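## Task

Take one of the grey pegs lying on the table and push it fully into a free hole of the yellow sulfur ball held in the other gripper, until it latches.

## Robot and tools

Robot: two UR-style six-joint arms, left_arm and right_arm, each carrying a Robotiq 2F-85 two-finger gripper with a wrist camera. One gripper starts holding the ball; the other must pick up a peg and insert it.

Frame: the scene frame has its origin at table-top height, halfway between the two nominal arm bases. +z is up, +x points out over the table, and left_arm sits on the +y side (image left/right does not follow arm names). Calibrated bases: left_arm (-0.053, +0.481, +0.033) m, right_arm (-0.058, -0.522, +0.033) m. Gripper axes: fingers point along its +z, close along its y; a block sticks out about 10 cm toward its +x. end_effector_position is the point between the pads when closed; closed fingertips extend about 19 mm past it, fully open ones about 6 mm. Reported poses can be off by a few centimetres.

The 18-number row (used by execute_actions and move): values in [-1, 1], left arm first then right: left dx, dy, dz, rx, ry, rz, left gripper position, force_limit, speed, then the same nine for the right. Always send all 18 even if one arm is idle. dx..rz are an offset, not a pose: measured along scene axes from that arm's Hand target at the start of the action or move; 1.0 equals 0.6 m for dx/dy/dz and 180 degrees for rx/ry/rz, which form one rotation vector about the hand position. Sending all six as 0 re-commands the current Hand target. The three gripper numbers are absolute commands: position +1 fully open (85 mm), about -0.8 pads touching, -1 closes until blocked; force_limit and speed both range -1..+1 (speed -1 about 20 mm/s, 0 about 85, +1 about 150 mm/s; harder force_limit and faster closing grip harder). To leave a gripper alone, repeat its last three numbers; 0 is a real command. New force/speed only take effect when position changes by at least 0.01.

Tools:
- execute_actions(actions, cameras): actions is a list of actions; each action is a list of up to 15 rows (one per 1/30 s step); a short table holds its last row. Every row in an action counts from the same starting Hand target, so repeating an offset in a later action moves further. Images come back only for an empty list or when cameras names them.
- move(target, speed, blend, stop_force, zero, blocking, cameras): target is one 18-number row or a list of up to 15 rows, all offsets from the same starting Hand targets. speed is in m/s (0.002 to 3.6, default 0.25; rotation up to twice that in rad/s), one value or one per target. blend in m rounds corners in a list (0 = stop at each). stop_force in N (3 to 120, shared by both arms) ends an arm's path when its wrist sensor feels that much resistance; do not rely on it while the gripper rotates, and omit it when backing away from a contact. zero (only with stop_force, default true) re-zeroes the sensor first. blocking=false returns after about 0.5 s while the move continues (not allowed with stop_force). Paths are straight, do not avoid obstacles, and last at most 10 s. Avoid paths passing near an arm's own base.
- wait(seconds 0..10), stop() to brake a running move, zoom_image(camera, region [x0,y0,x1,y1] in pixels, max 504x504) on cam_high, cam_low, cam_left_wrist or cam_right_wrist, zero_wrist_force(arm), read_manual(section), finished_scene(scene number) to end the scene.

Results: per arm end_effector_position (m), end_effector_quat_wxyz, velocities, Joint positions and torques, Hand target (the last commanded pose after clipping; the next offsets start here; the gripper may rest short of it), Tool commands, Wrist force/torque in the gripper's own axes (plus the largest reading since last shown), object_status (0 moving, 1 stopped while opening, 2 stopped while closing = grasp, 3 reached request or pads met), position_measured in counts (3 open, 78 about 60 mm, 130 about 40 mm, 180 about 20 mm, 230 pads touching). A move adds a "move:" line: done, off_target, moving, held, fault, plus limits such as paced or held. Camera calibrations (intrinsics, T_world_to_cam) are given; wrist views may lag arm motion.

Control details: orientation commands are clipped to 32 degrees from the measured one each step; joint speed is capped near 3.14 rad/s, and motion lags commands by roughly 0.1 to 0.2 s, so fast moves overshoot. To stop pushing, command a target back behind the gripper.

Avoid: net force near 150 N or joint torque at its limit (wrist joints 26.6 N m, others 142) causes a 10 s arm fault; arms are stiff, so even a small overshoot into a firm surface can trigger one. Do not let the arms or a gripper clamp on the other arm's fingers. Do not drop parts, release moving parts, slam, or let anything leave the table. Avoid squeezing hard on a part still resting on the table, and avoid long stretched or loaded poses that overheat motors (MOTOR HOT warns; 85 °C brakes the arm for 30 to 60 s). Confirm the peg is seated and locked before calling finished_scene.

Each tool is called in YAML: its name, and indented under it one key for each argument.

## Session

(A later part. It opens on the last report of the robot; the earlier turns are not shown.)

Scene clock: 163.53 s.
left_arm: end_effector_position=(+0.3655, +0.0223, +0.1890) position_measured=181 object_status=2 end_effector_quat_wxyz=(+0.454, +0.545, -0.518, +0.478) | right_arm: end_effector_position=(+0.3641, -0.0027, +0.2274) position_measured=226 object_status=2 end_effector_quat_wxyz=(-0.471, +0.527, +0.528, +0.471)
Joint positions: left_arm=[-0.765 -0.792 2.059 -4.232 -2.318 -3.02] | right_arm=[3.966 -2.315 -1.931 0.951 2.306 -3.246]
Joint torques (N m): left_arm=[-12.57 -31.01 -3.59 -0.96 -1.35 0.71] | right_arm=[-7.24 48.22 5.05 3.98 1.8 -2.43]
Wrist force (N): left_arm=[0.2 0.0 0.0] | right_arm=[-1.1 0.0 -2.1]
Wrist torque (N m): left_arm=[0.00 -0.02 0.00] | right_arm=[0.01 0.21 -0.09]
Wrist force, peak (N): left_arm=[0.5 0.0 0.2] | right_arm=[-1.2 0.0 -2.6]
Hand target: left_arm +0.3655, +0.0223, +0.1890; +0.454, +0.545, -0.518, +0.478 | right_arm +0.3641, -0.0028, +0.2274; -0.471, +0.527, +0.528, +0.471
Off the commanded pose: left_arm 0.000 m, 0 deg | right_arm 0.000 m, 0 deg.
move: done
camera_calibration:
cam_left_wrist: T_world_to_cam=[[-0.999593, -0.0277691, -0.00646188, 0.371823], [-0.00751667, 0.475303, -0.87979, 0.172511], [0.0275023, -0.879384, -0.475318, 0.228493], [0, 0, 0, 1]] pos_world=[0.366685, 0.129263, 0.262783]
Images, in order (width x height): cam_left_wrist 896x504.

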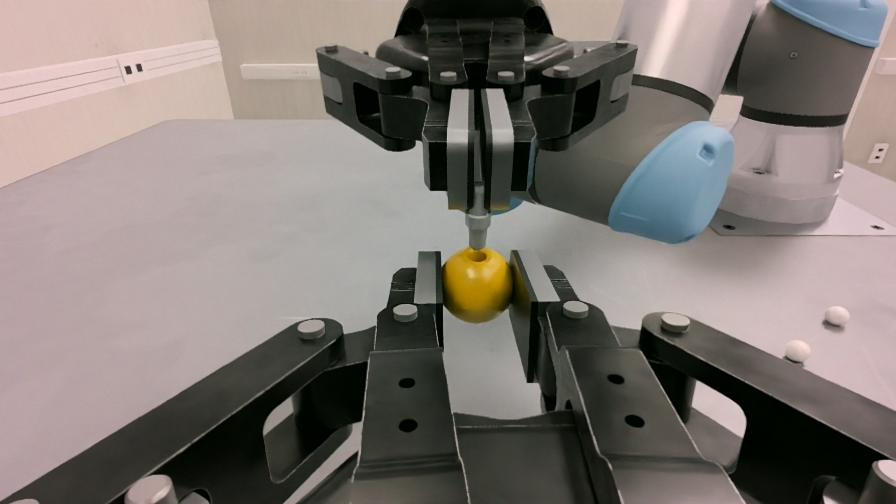

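move:
  target: [0,0,0,0,0,0,-1,1,-1, 0,-0.0010,-0.0088,0,0,0,-1,0.5,-1]
  speed: 0.004
  stop_force: 5
  cameras: ["cam_left_wrist"]

zoom_image:
  camera: "cam_left_wrist"
  region: [430, 190, 530, 300]

Scene clock: 171.03 s.
left_arm: end_effector_position=(+0.3655, +0.0223, +0.1890) position_measured=181 object_status=2 end_effector_quat_wxyz=(+0.454, +0.545, -0.518, +0.478) | right_arm: end_effector_position=(+0.3641, -0.0034, +0.2222) position_measured=226 object_status=2 end_effector_quat_wxyz=(-0.471, +0.527, +0.528, +0.471)
Joint positions: left_arm=[-0.765 -0.792 2.059 -4.232 -2.318 -3.02] | right_arm=[3.965 -2.327 -1.931 0.962 2.307 -3.246]
Joint torques (N m): left_arm=[-12.08 -30.66 -1.28 -1.53 -1.26 0.97] | right_arm=[-8.73 32.77 21.73 3.22 1.64 -2.39]
Wrist force (N): left_arm=[-4.2 -0.4 -1.8] | right_arm=[1.5 -0.3 -4.7]
Wrist torque (N m): left_arm=[0.00 0.05 0.00] | right_arm=[0.02 0.18 -0.09]
Wrist force, peak (N): left_arm=[-4.4 -0.5 -1.9] | right_arm=[2.4 -0.2 -5.1]
Hand target: left_arm +0.3655, +0.0223, +0.1890; +0.454, +0.545, -0.518, +0.478 | right_arm +0.3641, -0.0034, +0.2222; -0.471, +0.527, +0.528, +0.471
Off the commanded pose: left_arm 0.000 m, 0 deg | right_arm 0.000 m, 0 deg.
move: done
camera_calibration:
cam_left_wrist: T_world_to_cam=[[-0.999593, -0.0277691, -0.00646188, 0.371821], [-0.00751667, 0.475303, -0.87979, 0.172558], [0.0275023, -0.879384, -0.475318, 0.228405], [0, 0, 0, 1]] pos_world=[0.366685, 0.129163, 0.262783]
Images, in order (width x height): cam_left_wrist 896x504.

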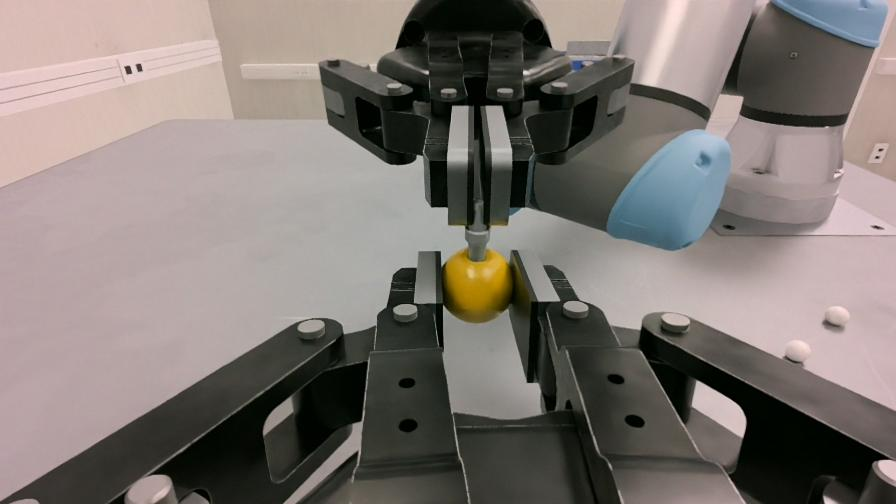

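Scaled by 4.582.

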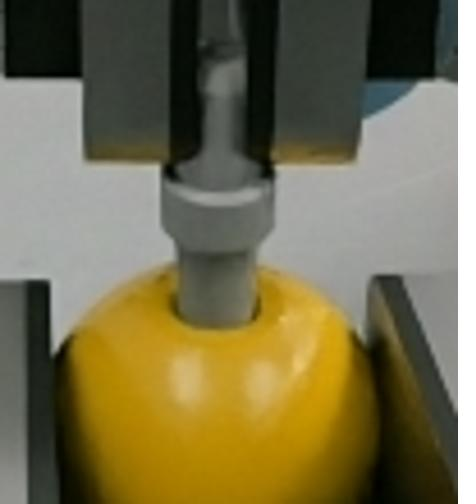

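move:
  target:
    - [0,0,0,0,0,0,-1,1,-1, 0,-0.001,0.0002,0,0,0,-1,0.5,-1]
    - [0,0,0,0,0,0,-1,1,-1, 0,-0.0020,-0.0060,0,0,0,-1,0.5,-1]
  speed: 0.003
  stop_force: 8
  zero: false
  cameras: ["cam_left_wrist"]

zoom_image:
  camera: "cam_left_wrist"
  region: [430, 190, 530, 300]

Scene clock: 182.57 s.
left_arm: end_effector_position=(+0.3655, +0.0223, +0.1890) position_measured=181 object_status=2 end_effector_quat_wxyz=(+0.454, +0.545, -0.518, +0.478) | right_arm: end_effector_position=(+0.3641, -0.0046, +0.2185) position_measured=226 object_status=2 end_effector_quat_wxyz=(-0.471, +0.527, +0.528, +0.471)
Joint positions: left_arm=[-0.765 -0.792 2.059 -4.232 -2.318 -3.02] | right_arm=[3.964 -2.334 -1.932 0.97 2.308 -3.247]
Joint torques (N m): left_arm=[-11.81 -29.96 -1.6 -3.31 -1.14 1.27] | right_arm=[-10.86 35.6 19.02 4.04 1.93 -2.14]
Wrist force (N): left_arm=[0.1 0.0 -0.1] | right_arm=[-1.0 0.2 -2.3]
Wrist torque (N m): left_arm=[0.00 0.00 0.01] | right_arm=[0.05 0.20 -0.09]
Wrist force, peak (N): left_arm=[-4.4 -0.3 -2.1] | right_arm=[2.5 -0.3 -5.2]
Hand target: left_arm +0.3655, +0.0223, +0.1890; +0.454, +0.545, -0.518, +0.478 | right_arm +0.3641, -0.0046, +0.2186; -0.471, +0.527, +0.528, +0.471
Off the commanded pose: left_arm 0.000 m, 0 deg | right_arm 0.000 m, 0 deg.
move: done
camera_calibration:
cam_left_wrist: T_world_to_cam=[[-0.999593, -0.0277691, -0.00646188, 0.371823], [-0.00751667, 0.475303, -0.87979, 0.172511], [0.0275023, -0.879384, -0.475318, 0.228493], [0, 0, 0, 1]] pos_world=[0.366685, 0.129263, 0.262783]
Images, in order (width x height): cam_left_wrist 896x504.

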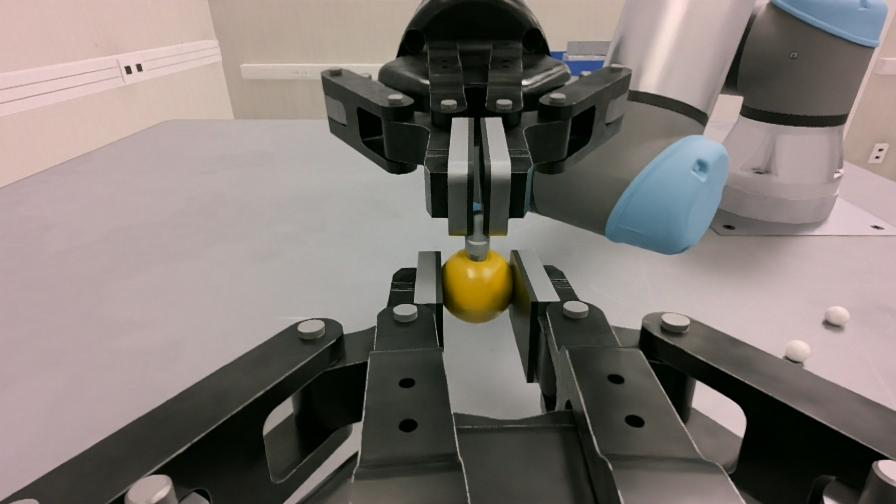

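Scaled by 4.582.

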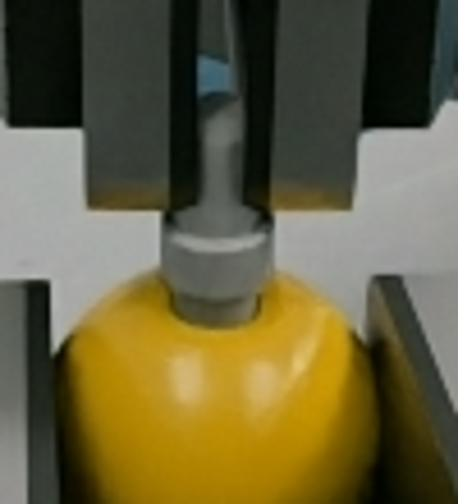

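move:
  target: [0,0,0,0,0,0,-1,1,-1, 0,-0.0010,-0.0083,0,0,0,-1,0.5,-1]
  speed: 0.004
  stop_force: 15
  zero: false
  cameras: ["cam_left_wrist"]

zoom_image:
  camera: "cam_left_wrist"
  region: [430, 190, 530, 300]

Scene clock: 187.73 s.
left_arm: end_effector_position=(+0.3655, +0.0223, +0.1890) position_measured=181 object_status=2 end_effector_quat_wxyz=(+0.454, +0.545, -0.518, +0.478) | right_arm: end_effector_position=(+0.3641, -0.0049, +0.2155) position_measured=226 object_status=2 end_effector_quat_wxyz=(-0.471, +0.527, +0.528, +0.471)
Joint positions: left_arm=[-0.765 -0.792 2.059 -4.232 -2.318 -3.02] | right_arm=[3.963 -2.341 -1.932 0.977 2.309 -3.247]
Joint torques (N m): left_arm=[-11.93 -49.7 -1.64 -5.98 -1.27 0.77] | right_arm=[-2.5 41.9 9.17 -1.77 -0.42 -2.24]
Wrist force (N): left_arm=[-13.0 0.2 3.4] | right_arm=[11.4 0.3 -1.9]
Wrist torque (N m): left_arm=[0.01 0.08 0.00] | right_arm=[0.04 0.28 -0.10]
Wrist force, peak (N): left_arm=[-16.5 0.7 3.8] | right_arm=[15.2 0.9 -2.2]
Hand target: left_arm +0.3655, +0.0223, +0.1890; +0.454, +0.545, -0.518, +0.478 | right_arm +0.3641, -0.0049, +0.2155; -0.471, +0.527, +0.528, +0.471 (not the last commanded pose)
Off the commanded pose: left_arm 0.000 m, 0 deg | right_arm 0.002 m, 0 deg.
move: contact (right_arm)
camera_calibration:
cam_left_wrist: T_world_to_cam=[[-0.999593, -0.0277722, -0.00646319, 0.371821], [-0.00751829, 0.475344, -0.879768, 0.17246], [0.0275053, -0.879361, -0.47536, 0.228364], [0, 0, 0, 1]] pos_world=[0.366685, 0.129163, 0.262683]
Images, in order (width x height): cam_left_wrist 896x504.

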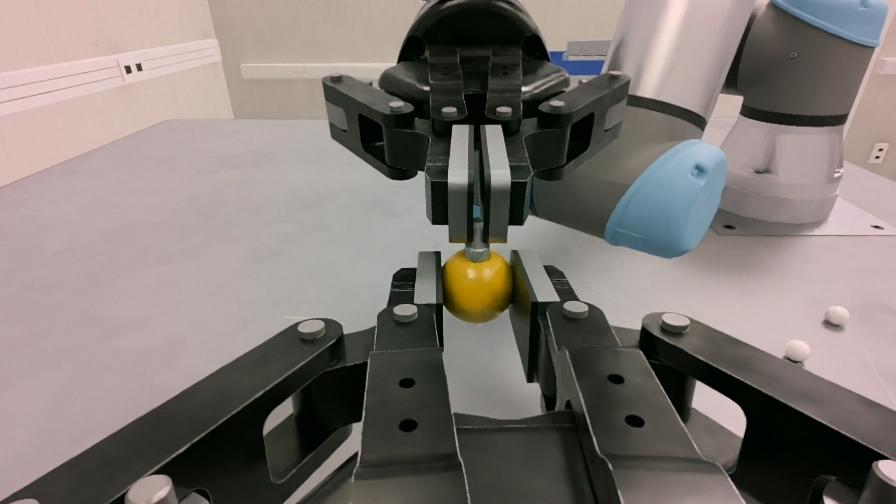

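Scaled by 4.582.

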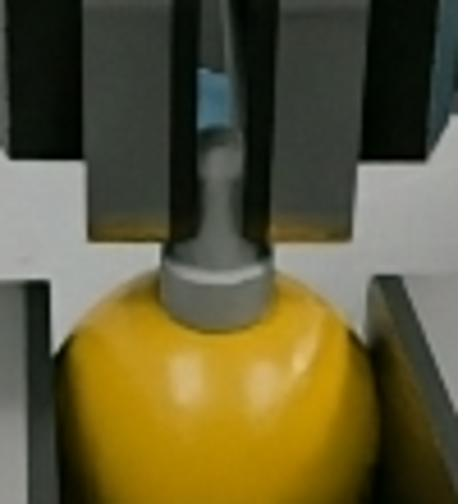

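move:
  target: [0,0,0,0,0,0,-1,1,-1, 0,-0.0010,-0.0083,0,0,0,-1,0.5,-1]
  speed: 0.004
  stop_force: 50
  zero: false
  cameras: ["cam_left_wrist"]

zoom_image:
  camera: "cam_left_wrist"
  region: [430, 190, 530, 300]

Scene clock: 192.37 s.
left_arm: end_effector_position=(+0.3654, +0.0223, +0.1890) position_measured=181 object_status=2 end_effector_quat_wxyz=(+0.454, +0.545, -0.518, +0.478) | right_arm: end_effector_position=(+0.3641, -0.0052, +0.2133) position_measured=226 object_status=2 end_effector_quat_wxyz=(-0.471, +0.527, +0.528, +0.471)
Joint positions: left_arm=[-0.765 -0.792 2.059 -4.232 -2.318 -3.02] | right_arm=[3.963 -2.346 -1.931 0.982 2.309 -3.247]
Joint torques (N m): left_arm=[-8.69 -60.84 -27.08 -12.27 -1.57 0.95] | right_arm=[-0.76 21.34 -5.62 -9.05 -0.63 -1.51]
Wrist force (N): left_arm=[-49.4 1.0 11.8] | right_arm=[46.6 1.3 -1.1]
Wrist torque (N m): left_arm=[-0.03 0.28 0.02] | right_arm=[0.05 0.39 -0.10]
Wrist force, peak (N): left_arm=[-53.6 1.5 11.9] | right_arm=[51.7 1.7 -2.1]
Hand target: left_arm +0.3655, +0.0223, +0.1890; +0.454, +0.545, -0.518, +0.478 | right_arm +0.3640, -0.0052, +0.2132; -0.471, +0.527, +0.528, +0.471 (not the last commanded pose)
Off the commanded pose: left_arm 0.000 m, 0 deg | right_arm 0.003 m, 0 deg.
move: contact (right_arm)
camera_calibration:
cam_left_wrist: T_world_to_cam=[[-0.999593, -0.0277711, -0.00646312, 0.371823], [-0.00752029, 0.475422, -0.879726, 0.172392], [0.0275037, -0.87932, -0.475437, 0.228467], [0, 0, 0, 1]] pos_world=[0.366685, 0.129263, 0.262683]
Images, in order (width x height): cam_left_wrist 896x504.

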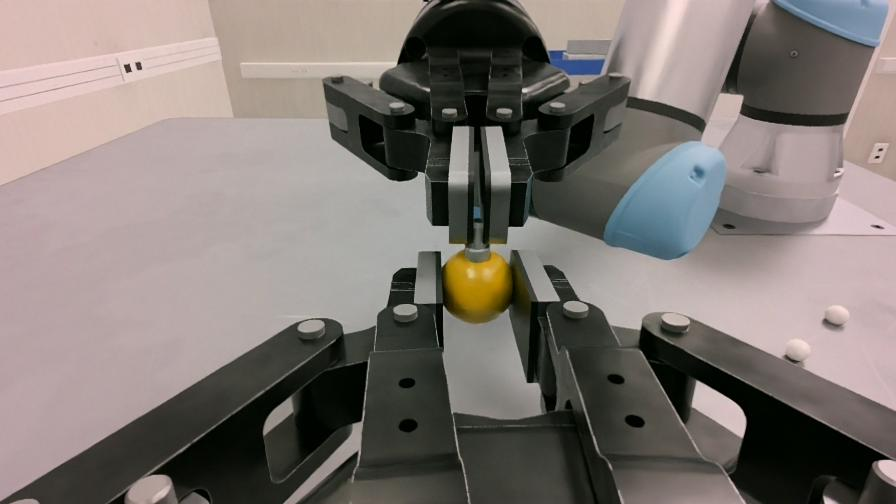

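Scaled by 4.582.

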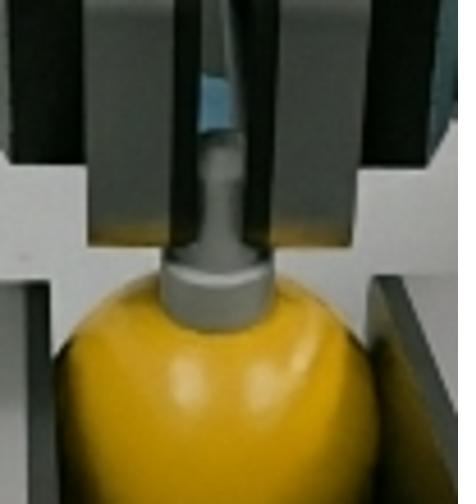

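move:
  target: [0,0,0,0,0,0,-1,1,-1, 0,-0.0010,-0.0083,0,0,0,-1,0.5,-1]
  speed: 0.004
  stop_force: 62
  zero: false
  cameras: ["cam_left_wrist"]

zoom_image:
  camera: "cam_left_wrist"
  region: [430, 190, 530, 300]

Scene clock: 199.70 s.
left_arm: end_effector_position=(+0.3655, +0.0223, +0.1890) position_measured=181 object_status=2 end_effector_quat_wxyz=(+0.454, +0.545, -0.518, +0.478) | right_arm: end_effector_position=(+0.3640, -0.0053, +0.2126) position_measured=226 object_status=2 end_effector_quat_wxyz=(-0.471, +0.527, +0.528, +0.471)
Joint positions: left_arm=[-0.765 -0.792 2.059 -4.232 -2.318 -3.02] | right_arm=[3.963 -2.348 -1.931 0.984 2.309 -3.247]
Joint torques (N m): left_arm=[2.06 -74.62 -32.26 -12.82 -1.62 0.63] | right_arm=[-0.12 12.89 -14.01 -9.9 -1.7 0.36]
Wrist force (N): left_arm=[-58.7 3.6 13.9] | right_arm=[57.9 3.7 -1.5]
Wrist torque (N m): left_arm=[-0.04 0.16 0.05] | right_arm=[-0.03 0.42 -0.13]
Wrist force, peak (N): left_arm=[-64.6 3.7 14.8] | right_arm=[63.6 3.7 -1.9]
Hand target: left_arm +0.3655, +0.0223, +0.1890; +0.454, +0.545, -0.518, +0.478 | right_arm +0.3640, -0.0053, +0.2125; -0.471, +0.527, +0.528, +0.471 (not the last commanded pose)
Off the commanded pose: left_arm 0.000 m, 0 deg | right_arm 0.004 m, 0 deg.
move: contact (right_arm)
camera_calibration:
cam_left_wrist: T_world_to_cam=[[-0.999593, -0.0278168, -0.00637798, 0.371804], [-0.00761683, 0.475419, -0.879727, 0.172476], [0.0275034, -0.87932, -0.475437, 0.22838], [0, 0, 0, 1]] pos_world=[0.366685, 0.129163, 0.262683]
Images, in order (width x height): cam_left_wrist 896x504.

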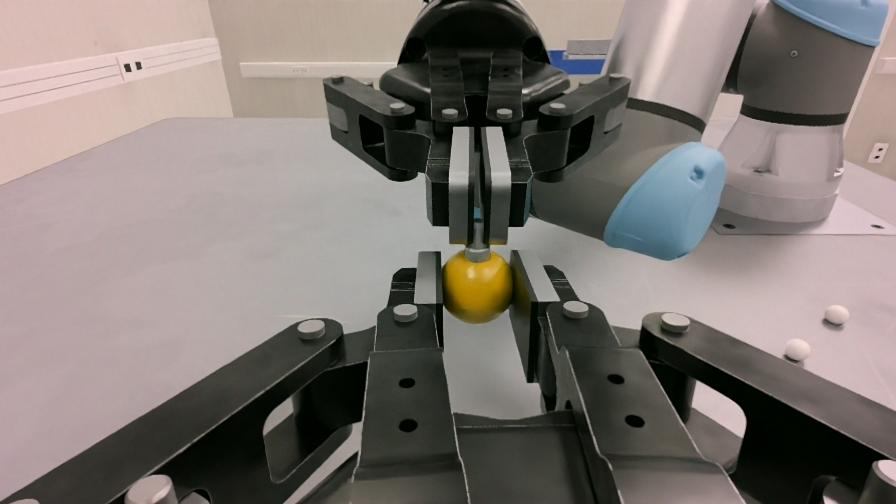

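Scaled by 4.582.

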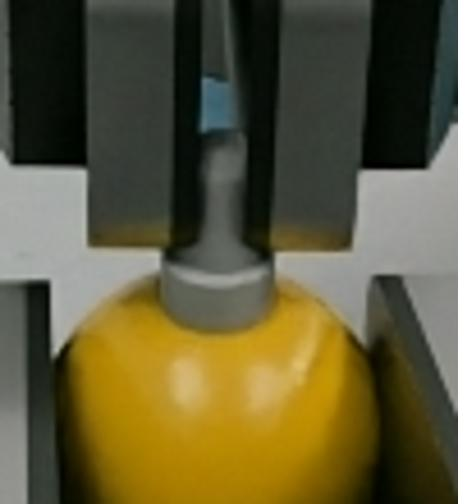

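zoom_image:
  camera: "cam_left_wrist"
  region: [455, 235, 500, 275]

Scaled by 11.200.

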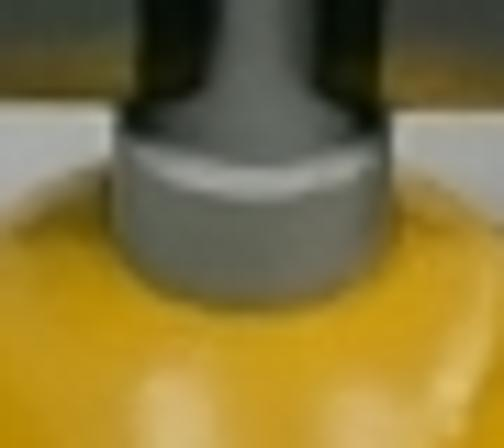

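move:
  target: [0,0,0,0,0,0,-1,1,-1, 0,0.00043,0.0037,0,0,0,-1,0.5,-1]
  speed: 0.01

Scene clock: 211.00 s.
left_arm: end_effector_position=(+0.3655, +0.0223, +0.1891) position_measured=181 object_status=2 end_effector_quat_wxyz=(+0.454, +0.545, -0.518, +0.479) | right_arm: end_effector_position=(+0.3640, -0.0051, +0.2145) position_measured=226 object_status=2 end_effector_quat_wxyz=(-0.471, +0.527, +0.528, +0.471)
Joint positions: left_arm=[-0.765 -0.792 2.059 -4.232 -2.318 -3.02] | right_arm=[3.963 -2.343 -1.932 0.979 2.309 -3.247]
Joint torques (N m): left_arm=[12.41 -64.24 -31.08 -7.64 -1.71 1.19] | right_arm=[8.56 31.51 -7.36 -5.05 -1.25 2.27]
Wrist force (N): left_arm=[-27.9 1.5 7.5] | right_arm=[26.7 1.6 -1.1]
Wrist torque (N m): left_arm=[-0.01 0.11 0.01] | right_arm=[0.01 0.33 -0.12]
Wrist force, peak (N): left_arm=[-60.0 3.7 13.8] | right_arm=[58.5 4.0 -1.6]
Hand target: left_arm +0.3655, +0.0223, +0.1890; +0.454, +0.545, -0.518, +0.478 | right_arm +0.3640, -0.0050, +0.2147; -0.471, +0.527, +0.528, +0.471
Off the commanded pose: left_arm 0.000 m, 0 deg | right_arm 0.000 m, 0 deg.
move: done

move:
  target: [0,0,0,0,0,0,-1,1,-1, 0,0.00031,0.00272,0,0,0,-1,0.5,-1]
  speed: 0.006
  cameras: ["cam_left_wrist"]

zoom_image:
  camera: "cam_left_wrist"
  region: [430, 190, 530, 300]

Scene clock: 215.30 s.
left_arm: end_effector_position=(+0.3655, +0.0223, +0.1891) position_measured=181 object_status=2 end_effector_quat_wxyz=(+0.454, +0.545, -0.518, +0.479) | right_arm: end_effector_position=(+0.3640, -0.0049, +0.2162) position_measured=226 object_status=2 end_effector_quat_wxyz=(-0.471, +0.527, +0.528, +0.471)
Joint positions: left_arm=[-0.765 -0.792 2.059 -4.232 -2.318 -3.02] | right_arm=[3.963 -2.339 -1.932 0.976 2.309 -3.247]
Joint torques (N m): left_arm=[12.35 -40.77 -8.62 -2.56 -1.62 0.62] | right_arm=[7.46 49.4 5.14 1.32 -1.14 2.17]
Wrist force (N): left_arm=[1.2 -0.4 0.4] | right_arm=[-3.7 -0.8 -0.4]
Wrist torque (N m): left_arm=[0.08 0.13 -0.02] | right_arm=[0.06 0.22 -0.09]
Wrist force, peak (N): left_arm=[-27.5 1.3 7.0] | right_arm=[26.5 1.6 -1.3]
Hand target: left_arm +0.3655, +0.0223, +0.1890; +0.454, +0.545, -0.518, +0.478 | right_arm +0.3640, -0.0049, +0.2163; -0.471, +0.527, +0.528, +0.471
Off the commanded pose: left_arm 0.000 m, 0 deg | right_arm 0.000 m, 0 deg.
move: done
camera_calibration:
cam_left_wrist: T_world_to_cam=[[-0.999591, -0.0278121, -0.00659521, 0.371863], [-0.00741742, 0.475228, -0.879831, 0.172495], [0.0276041, -0.879423, -0.47524, 0.228439], [0, 0, 0, 1]] pos_world=[0.366685, 0.129263, 0.262782]
Images, in order (width x height): cam_left_wrist 896x504.

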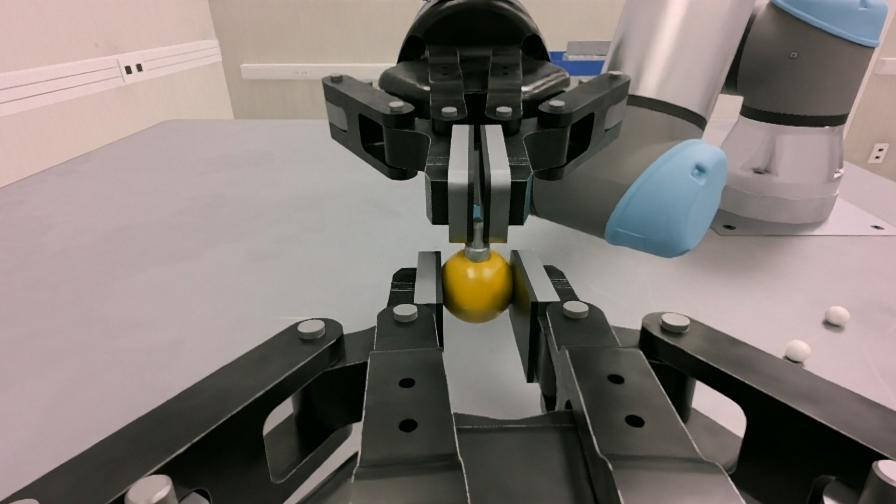

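Scaled by 4.582.

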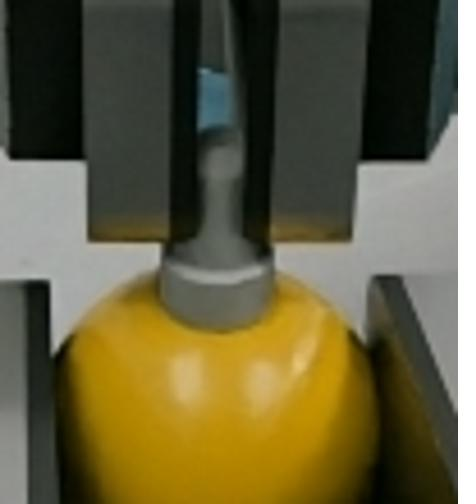

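wait:
  seconds: 0
  cameras: ["all"]

zoom_image:
  camera: "cam_left_wrist"
  region: [450, 235, 505, 285]

Scene clock: 230.00 s.
left_arm: end_effector_position=(+0.3655, +0.0223, +0.1890) position_measured=181 object_status=2 end_effector_quat_wxyz=(+0.454, +0.545, -0.518, +0.478) | right_arm: end_effector_position=(+0.3640, -0.0049, +0.2163) position_measured=226 object_status=2 end_effector_quat_wxyz=(-0.471, +0.527, +0.528, +0.471)
Joint positions: left_arm=[-0.765 -0.792 2.059 -4.232 -2.318 -3.02] | right_arm=[3.963 -2.339 -1.932 0.976 2.309 -3.247]
Joint torques (N m): left_arm=[-0.06 -41.63 -1.56 -0.33 -1.82 0.34] | right_arm=[9.08 51.31 24.39 3.98 -1.08 2.21]
Wrist force (N): left_arm=[4.2 -0.7 0.3] | right_arm=[-4.9 -0.9 -0.9]
Wrist torque (N m): left_arm=[0.05 0.11 -0.02] | right_arm=[0.03 0.20 -0.09]
Wrist force, peak (N): left_arm=[4.5 -0.8 0.4] | right_arm=[-6.0 -0.7 -0.4]
Hand target: left_arm +0.3655, +0.0223, +0.1890; +0.454, +0.545, -0.518, +0.478 | right_arm +0.3640, -0.0049, +0.2163; -0.471, +0.527, +0.528, +0.471
Tool commands: left_gripper/position=-1.0 left_gripper/force_limit=+1.0 left_gripper/speed=-1.0 right_gripper/position=-1.0 right_gripper/force_limit=+0.5 right_gripper/speed=-1.0
Off the commanded pose: left_arm 0.000 m, 0 deg | right_arm 0.000 m, 0 deg.
camera_calibration:
cam_left_wrist: T_world_to_cam=[[-0.999591, -0.0278571, -0.00650909, 0.371846], [-0.00751698, 0.475302, -0.879791, 0.172511], [0.0276022, -0.879381, -0.475317, 0.228455], [0, 0, 0, 1]] pos_world=[0.366685, 0.129263, 0.262783]
cam_right_wrist: T_world_to_cam=[[0.999886, -0.0130156, -0.00761147, -0.35628], [-0.0125457, -0.438177, -0.898801, 0.22409], [0.00836322, 0.898794, -0.438291, 0.217917], [0, 0, 0, 1]] pos_world=[0.357229, -0.102309, 0.294212]

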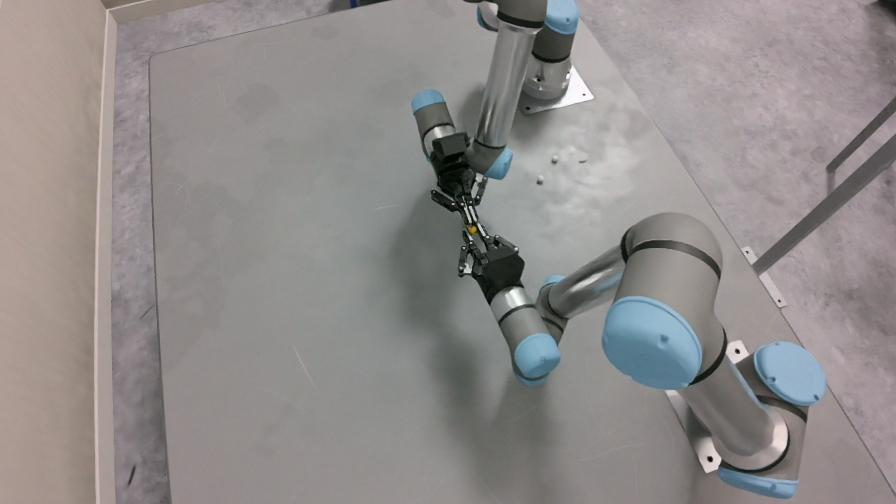

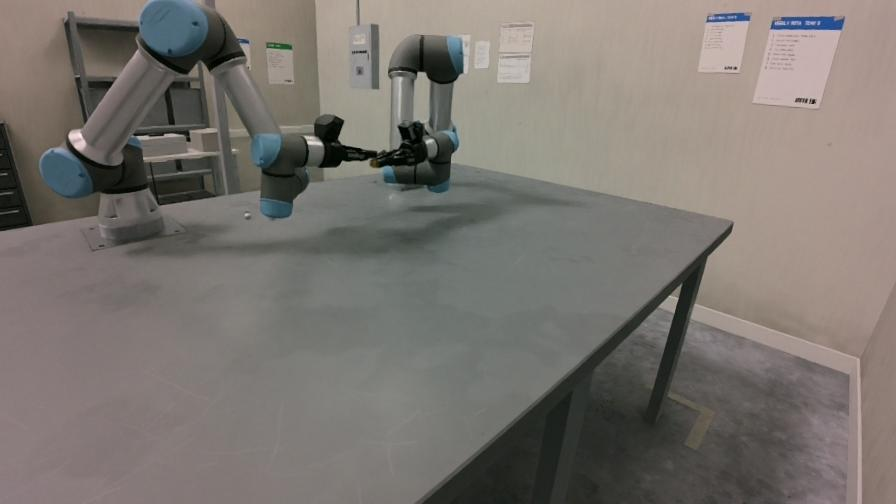

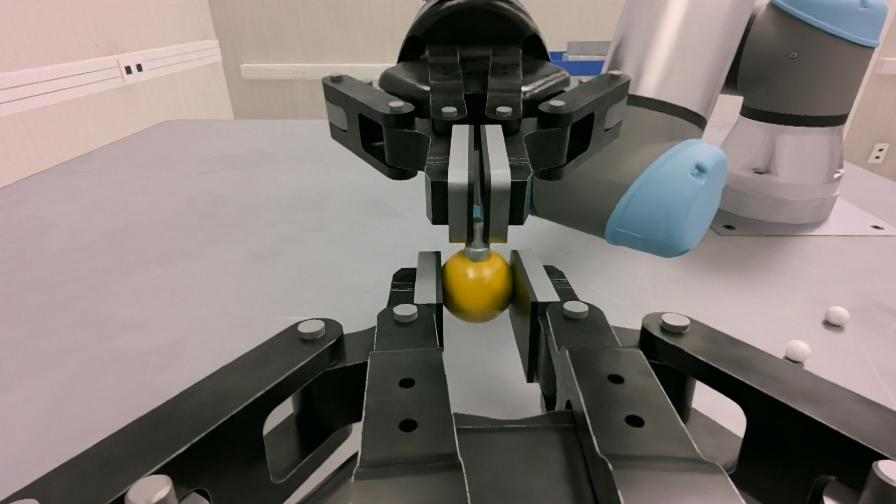

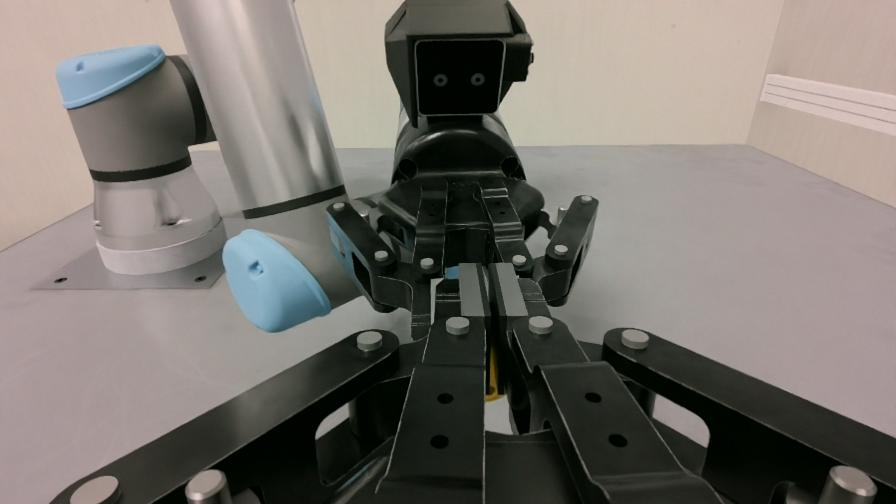

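Scaled by 9.164.

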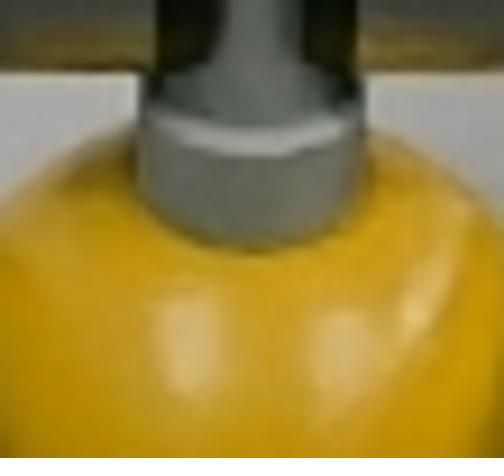

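move:
  target:
    - [0,0,0,0,0,0,-1,1,-1, 0,0,-0.0005,0,0,0,-1,0.5,-1]
    - [0,0,0,0,0,0,-1,1,-1, 0,0,-0.0005,0,0,0,-0.5,0.5,-1]
  speed: 0.006
  cameras: ["cam_left_wrist"]

zoom_image:
  camera: "cam_left_wrist"
  region: [430, 190, 530, 300]

Scene clock: 249.83 s.
left_arm: end_effector_position=(+0.3655, +0.0223, +0.1890) position_measured=181 object_status=2 end_effector_quat_wxyz=(+0.454, +0.545, -0.518, +0.478) | right_arm: end_effector_position=(+0.3640, -0.0049, +0.2160) position_measured=192 object_status=0 end_effector_quat_wxyz=(-0.471, +0.527, +0.528, +0.471)
Joint positions: left_arm=[-0.765 -0.792 2.059 -4.232 -2.318 -3.02] | right_arm=[3.963 -2.34 -1.932 0.977 2.309 -3.247]
Joint torques (N m): left_arm=[-11.56 -40.33 -1.59 -3.13 -1.84 0.09] | right_arm=[7.58 36 18.2 3.19 -0.55 2.18]
Wrist force (N): left_arm=[-1.1 0.5 -0.3] | right_arm=[-0.9 0.2 -2.3]
Wrist torque (N m): left_arm=[0.08 0.18 0.00] | right_arm=[0.05 0.20 -0.09]
Wrist force, peak (N): left_arm=[4.4 -0.7 0.2] | right_arm=[-6.0 -1.0 -0.6]
Hand target: left_arm +0.3655, +0.0223, +0.1890; +0.454, +0.545, -0.518, +0.478 | right_arm +0.3640, -0.0049, +0.2160; -0.471, +0.527, +0.528, +0.471
Off the commanded pose: left_arm 0.000 m, 0 deg | right_arm 0.000 m, 0 deg.
move: done
camera_calibration:
cam_left_wrist: T_world_to_cam=[[-0.999593, -0.0277691, -0.00646188, 0.371821], [-0.00751667, 0.475303, -0.87979, 0.172558], [0.0275023, -0.879384, -0.475318, 0.228405], [0, 0, 0, 1]] pos_world=[0.366685, 0.129163, 0.262783]
Images, in order (width x height): cam_left_wrist 896x504.

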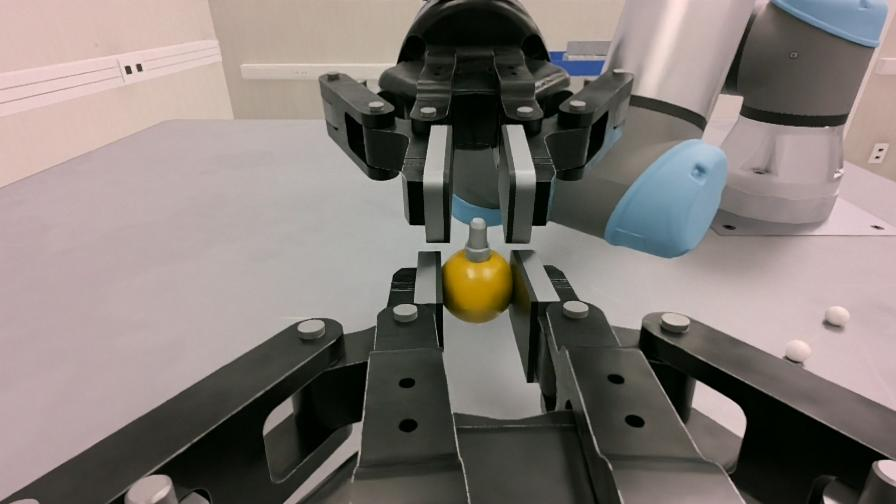

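Scaled by 4.582.

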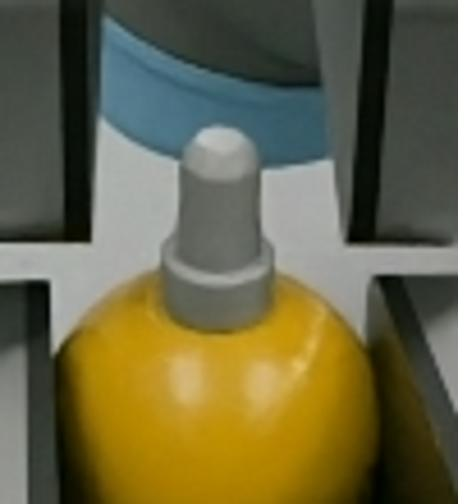

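move:
  target:
    - [0,0,0,0,0,0,-1,1,-1, 0,-0.0827,0.0095,0,0,0,-0.5,0.5,-1]
    - [0,0,0,0,0,0,-1,1,-1, 0,-0.1167,-0.128,0,0,0,-0.5,0.5,-1]
  speed: [0.04,0.1]
  blend: [0.02,0]
  cameras: ["cam_left_wrist","cam_right_wrist"]

Scene clock: 257.30 s.
left_arm: end_effector_position=(+0.3655, +0.0223, +0.1890) position_measured=181 object_status=2 end_effector_quat_wxyz=(+0.454, +0.545, -0.518, +0.478) | right_arm: end_effector_position=(+0.3640, -0.0749, +0.1393) position_measured=192 object_status=3 end_effector_quat_wxyz=(-0.471, +0.527, +0.528, +0.471)
Joint positions: left_arm=[-0.765 -0.792 2.059 -4.232 -2.318 -3.02] | right_arm=[3.855 -2.494 -1.993 1.174 2.416 -3.272]
Joint torques (N m): left_arm=[-11.34 -41.59 -2.28 -3.29 -1.74 -0.19] | right_arm=[-9.48 35.43 16.72 3.85 2.05 2.53]
Wrist force (N): left_arm=[-0.9 0.2 -0.3] | right_arm=[-1.2 0.1 -2.4]
Wrist torque (N m): left_arm=[0.02 0.16 0.00] | right_arm=[0.03 0.23 -0.27]
Wrist force, peak (N): left_arm=[-1.5 0.3 -0.4] | right_arm=[-2.1 0.0 -2.4]
Hand target: left_arm +0.3655, +0.0223, +0.1890; +0.454, +0.545, -0.518, +0.478 | right_arm +0.3640, -0.0749, +0.1392; -0.471, +0.527, +0.528, +0.471
Off the commanded pose: left_arm 0.000 m, 0 deg | right_arm 0.000 m, 0 deg.
move: done
camera_calibration:
cam_left_wrist: T_world_to_cam=[[-0.999593, -0.0277691, -0.00646188, 0.371823], [-0.00751667, 0.475303, -0.87979, 0.172511], [0.0275023, -0.879384, -0.475318, 0.228493], [0, 0, 0, 1]] pos_world=[0.366685, 0.129263, 0.262783]
cam_right_wrist: T_world_to_cam=[[0.999886, -0.0130156, -0.00761147, -0.357778], [-0.0125457, -0.438177, -0.898801, 0.12412], [0.00836322, 0.898794, -0.438291, 0.247041], [0, 0, 0, 1]] pos_world=[0.357229, -0.172309, 0.217112]
Images, in order (width x height): cam_left_wrist 896x504, cam_right_wrist 896x504.

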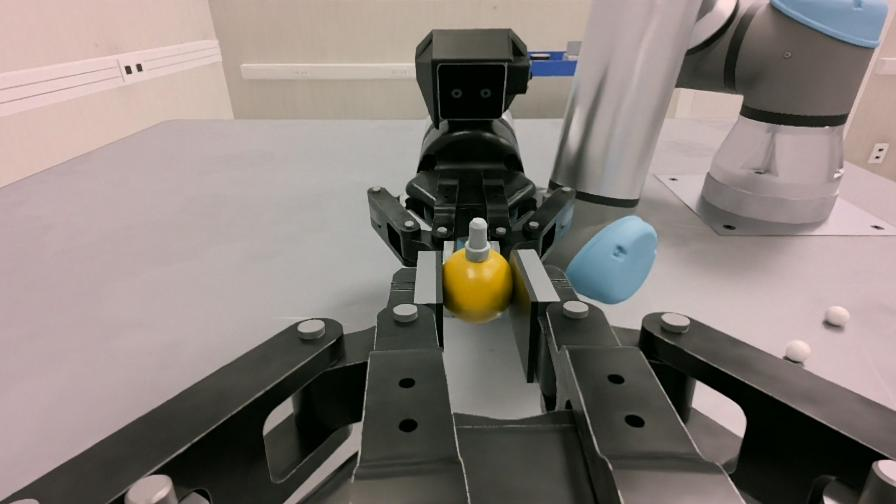

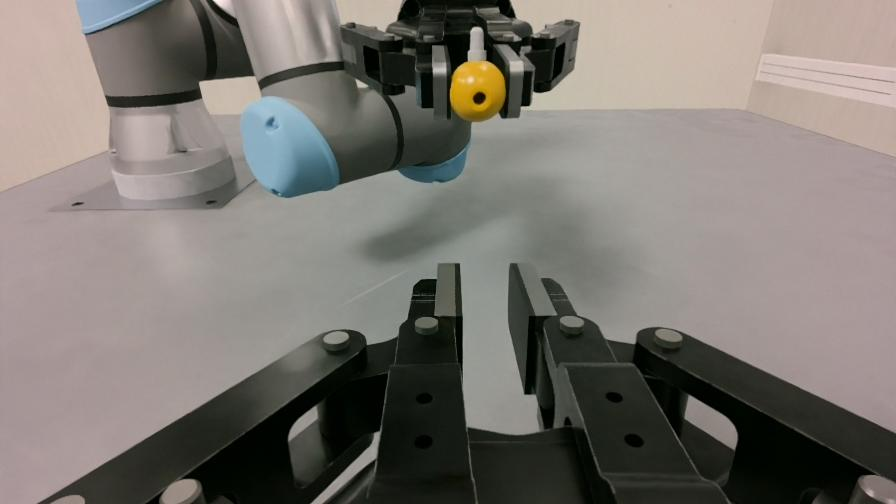

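zoom_image:
  camera: "cam_right_wrist"
  region: [440, 18, 515, 128]

zoom_image:
  camera: "cam_right_wrist"
  region: [460, 45, 495, 75]

Scaled by 4.582.

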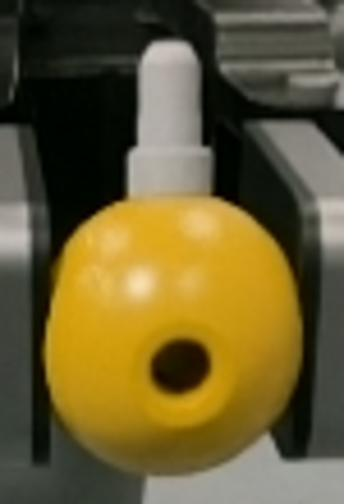

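Scaled by 14.400.

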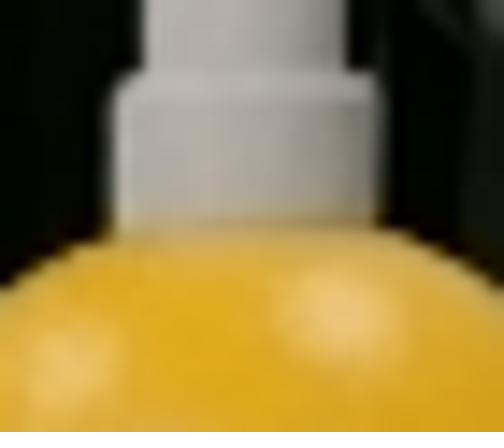

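finished_scene:
  scene: 2

The scene is finished: the task was done.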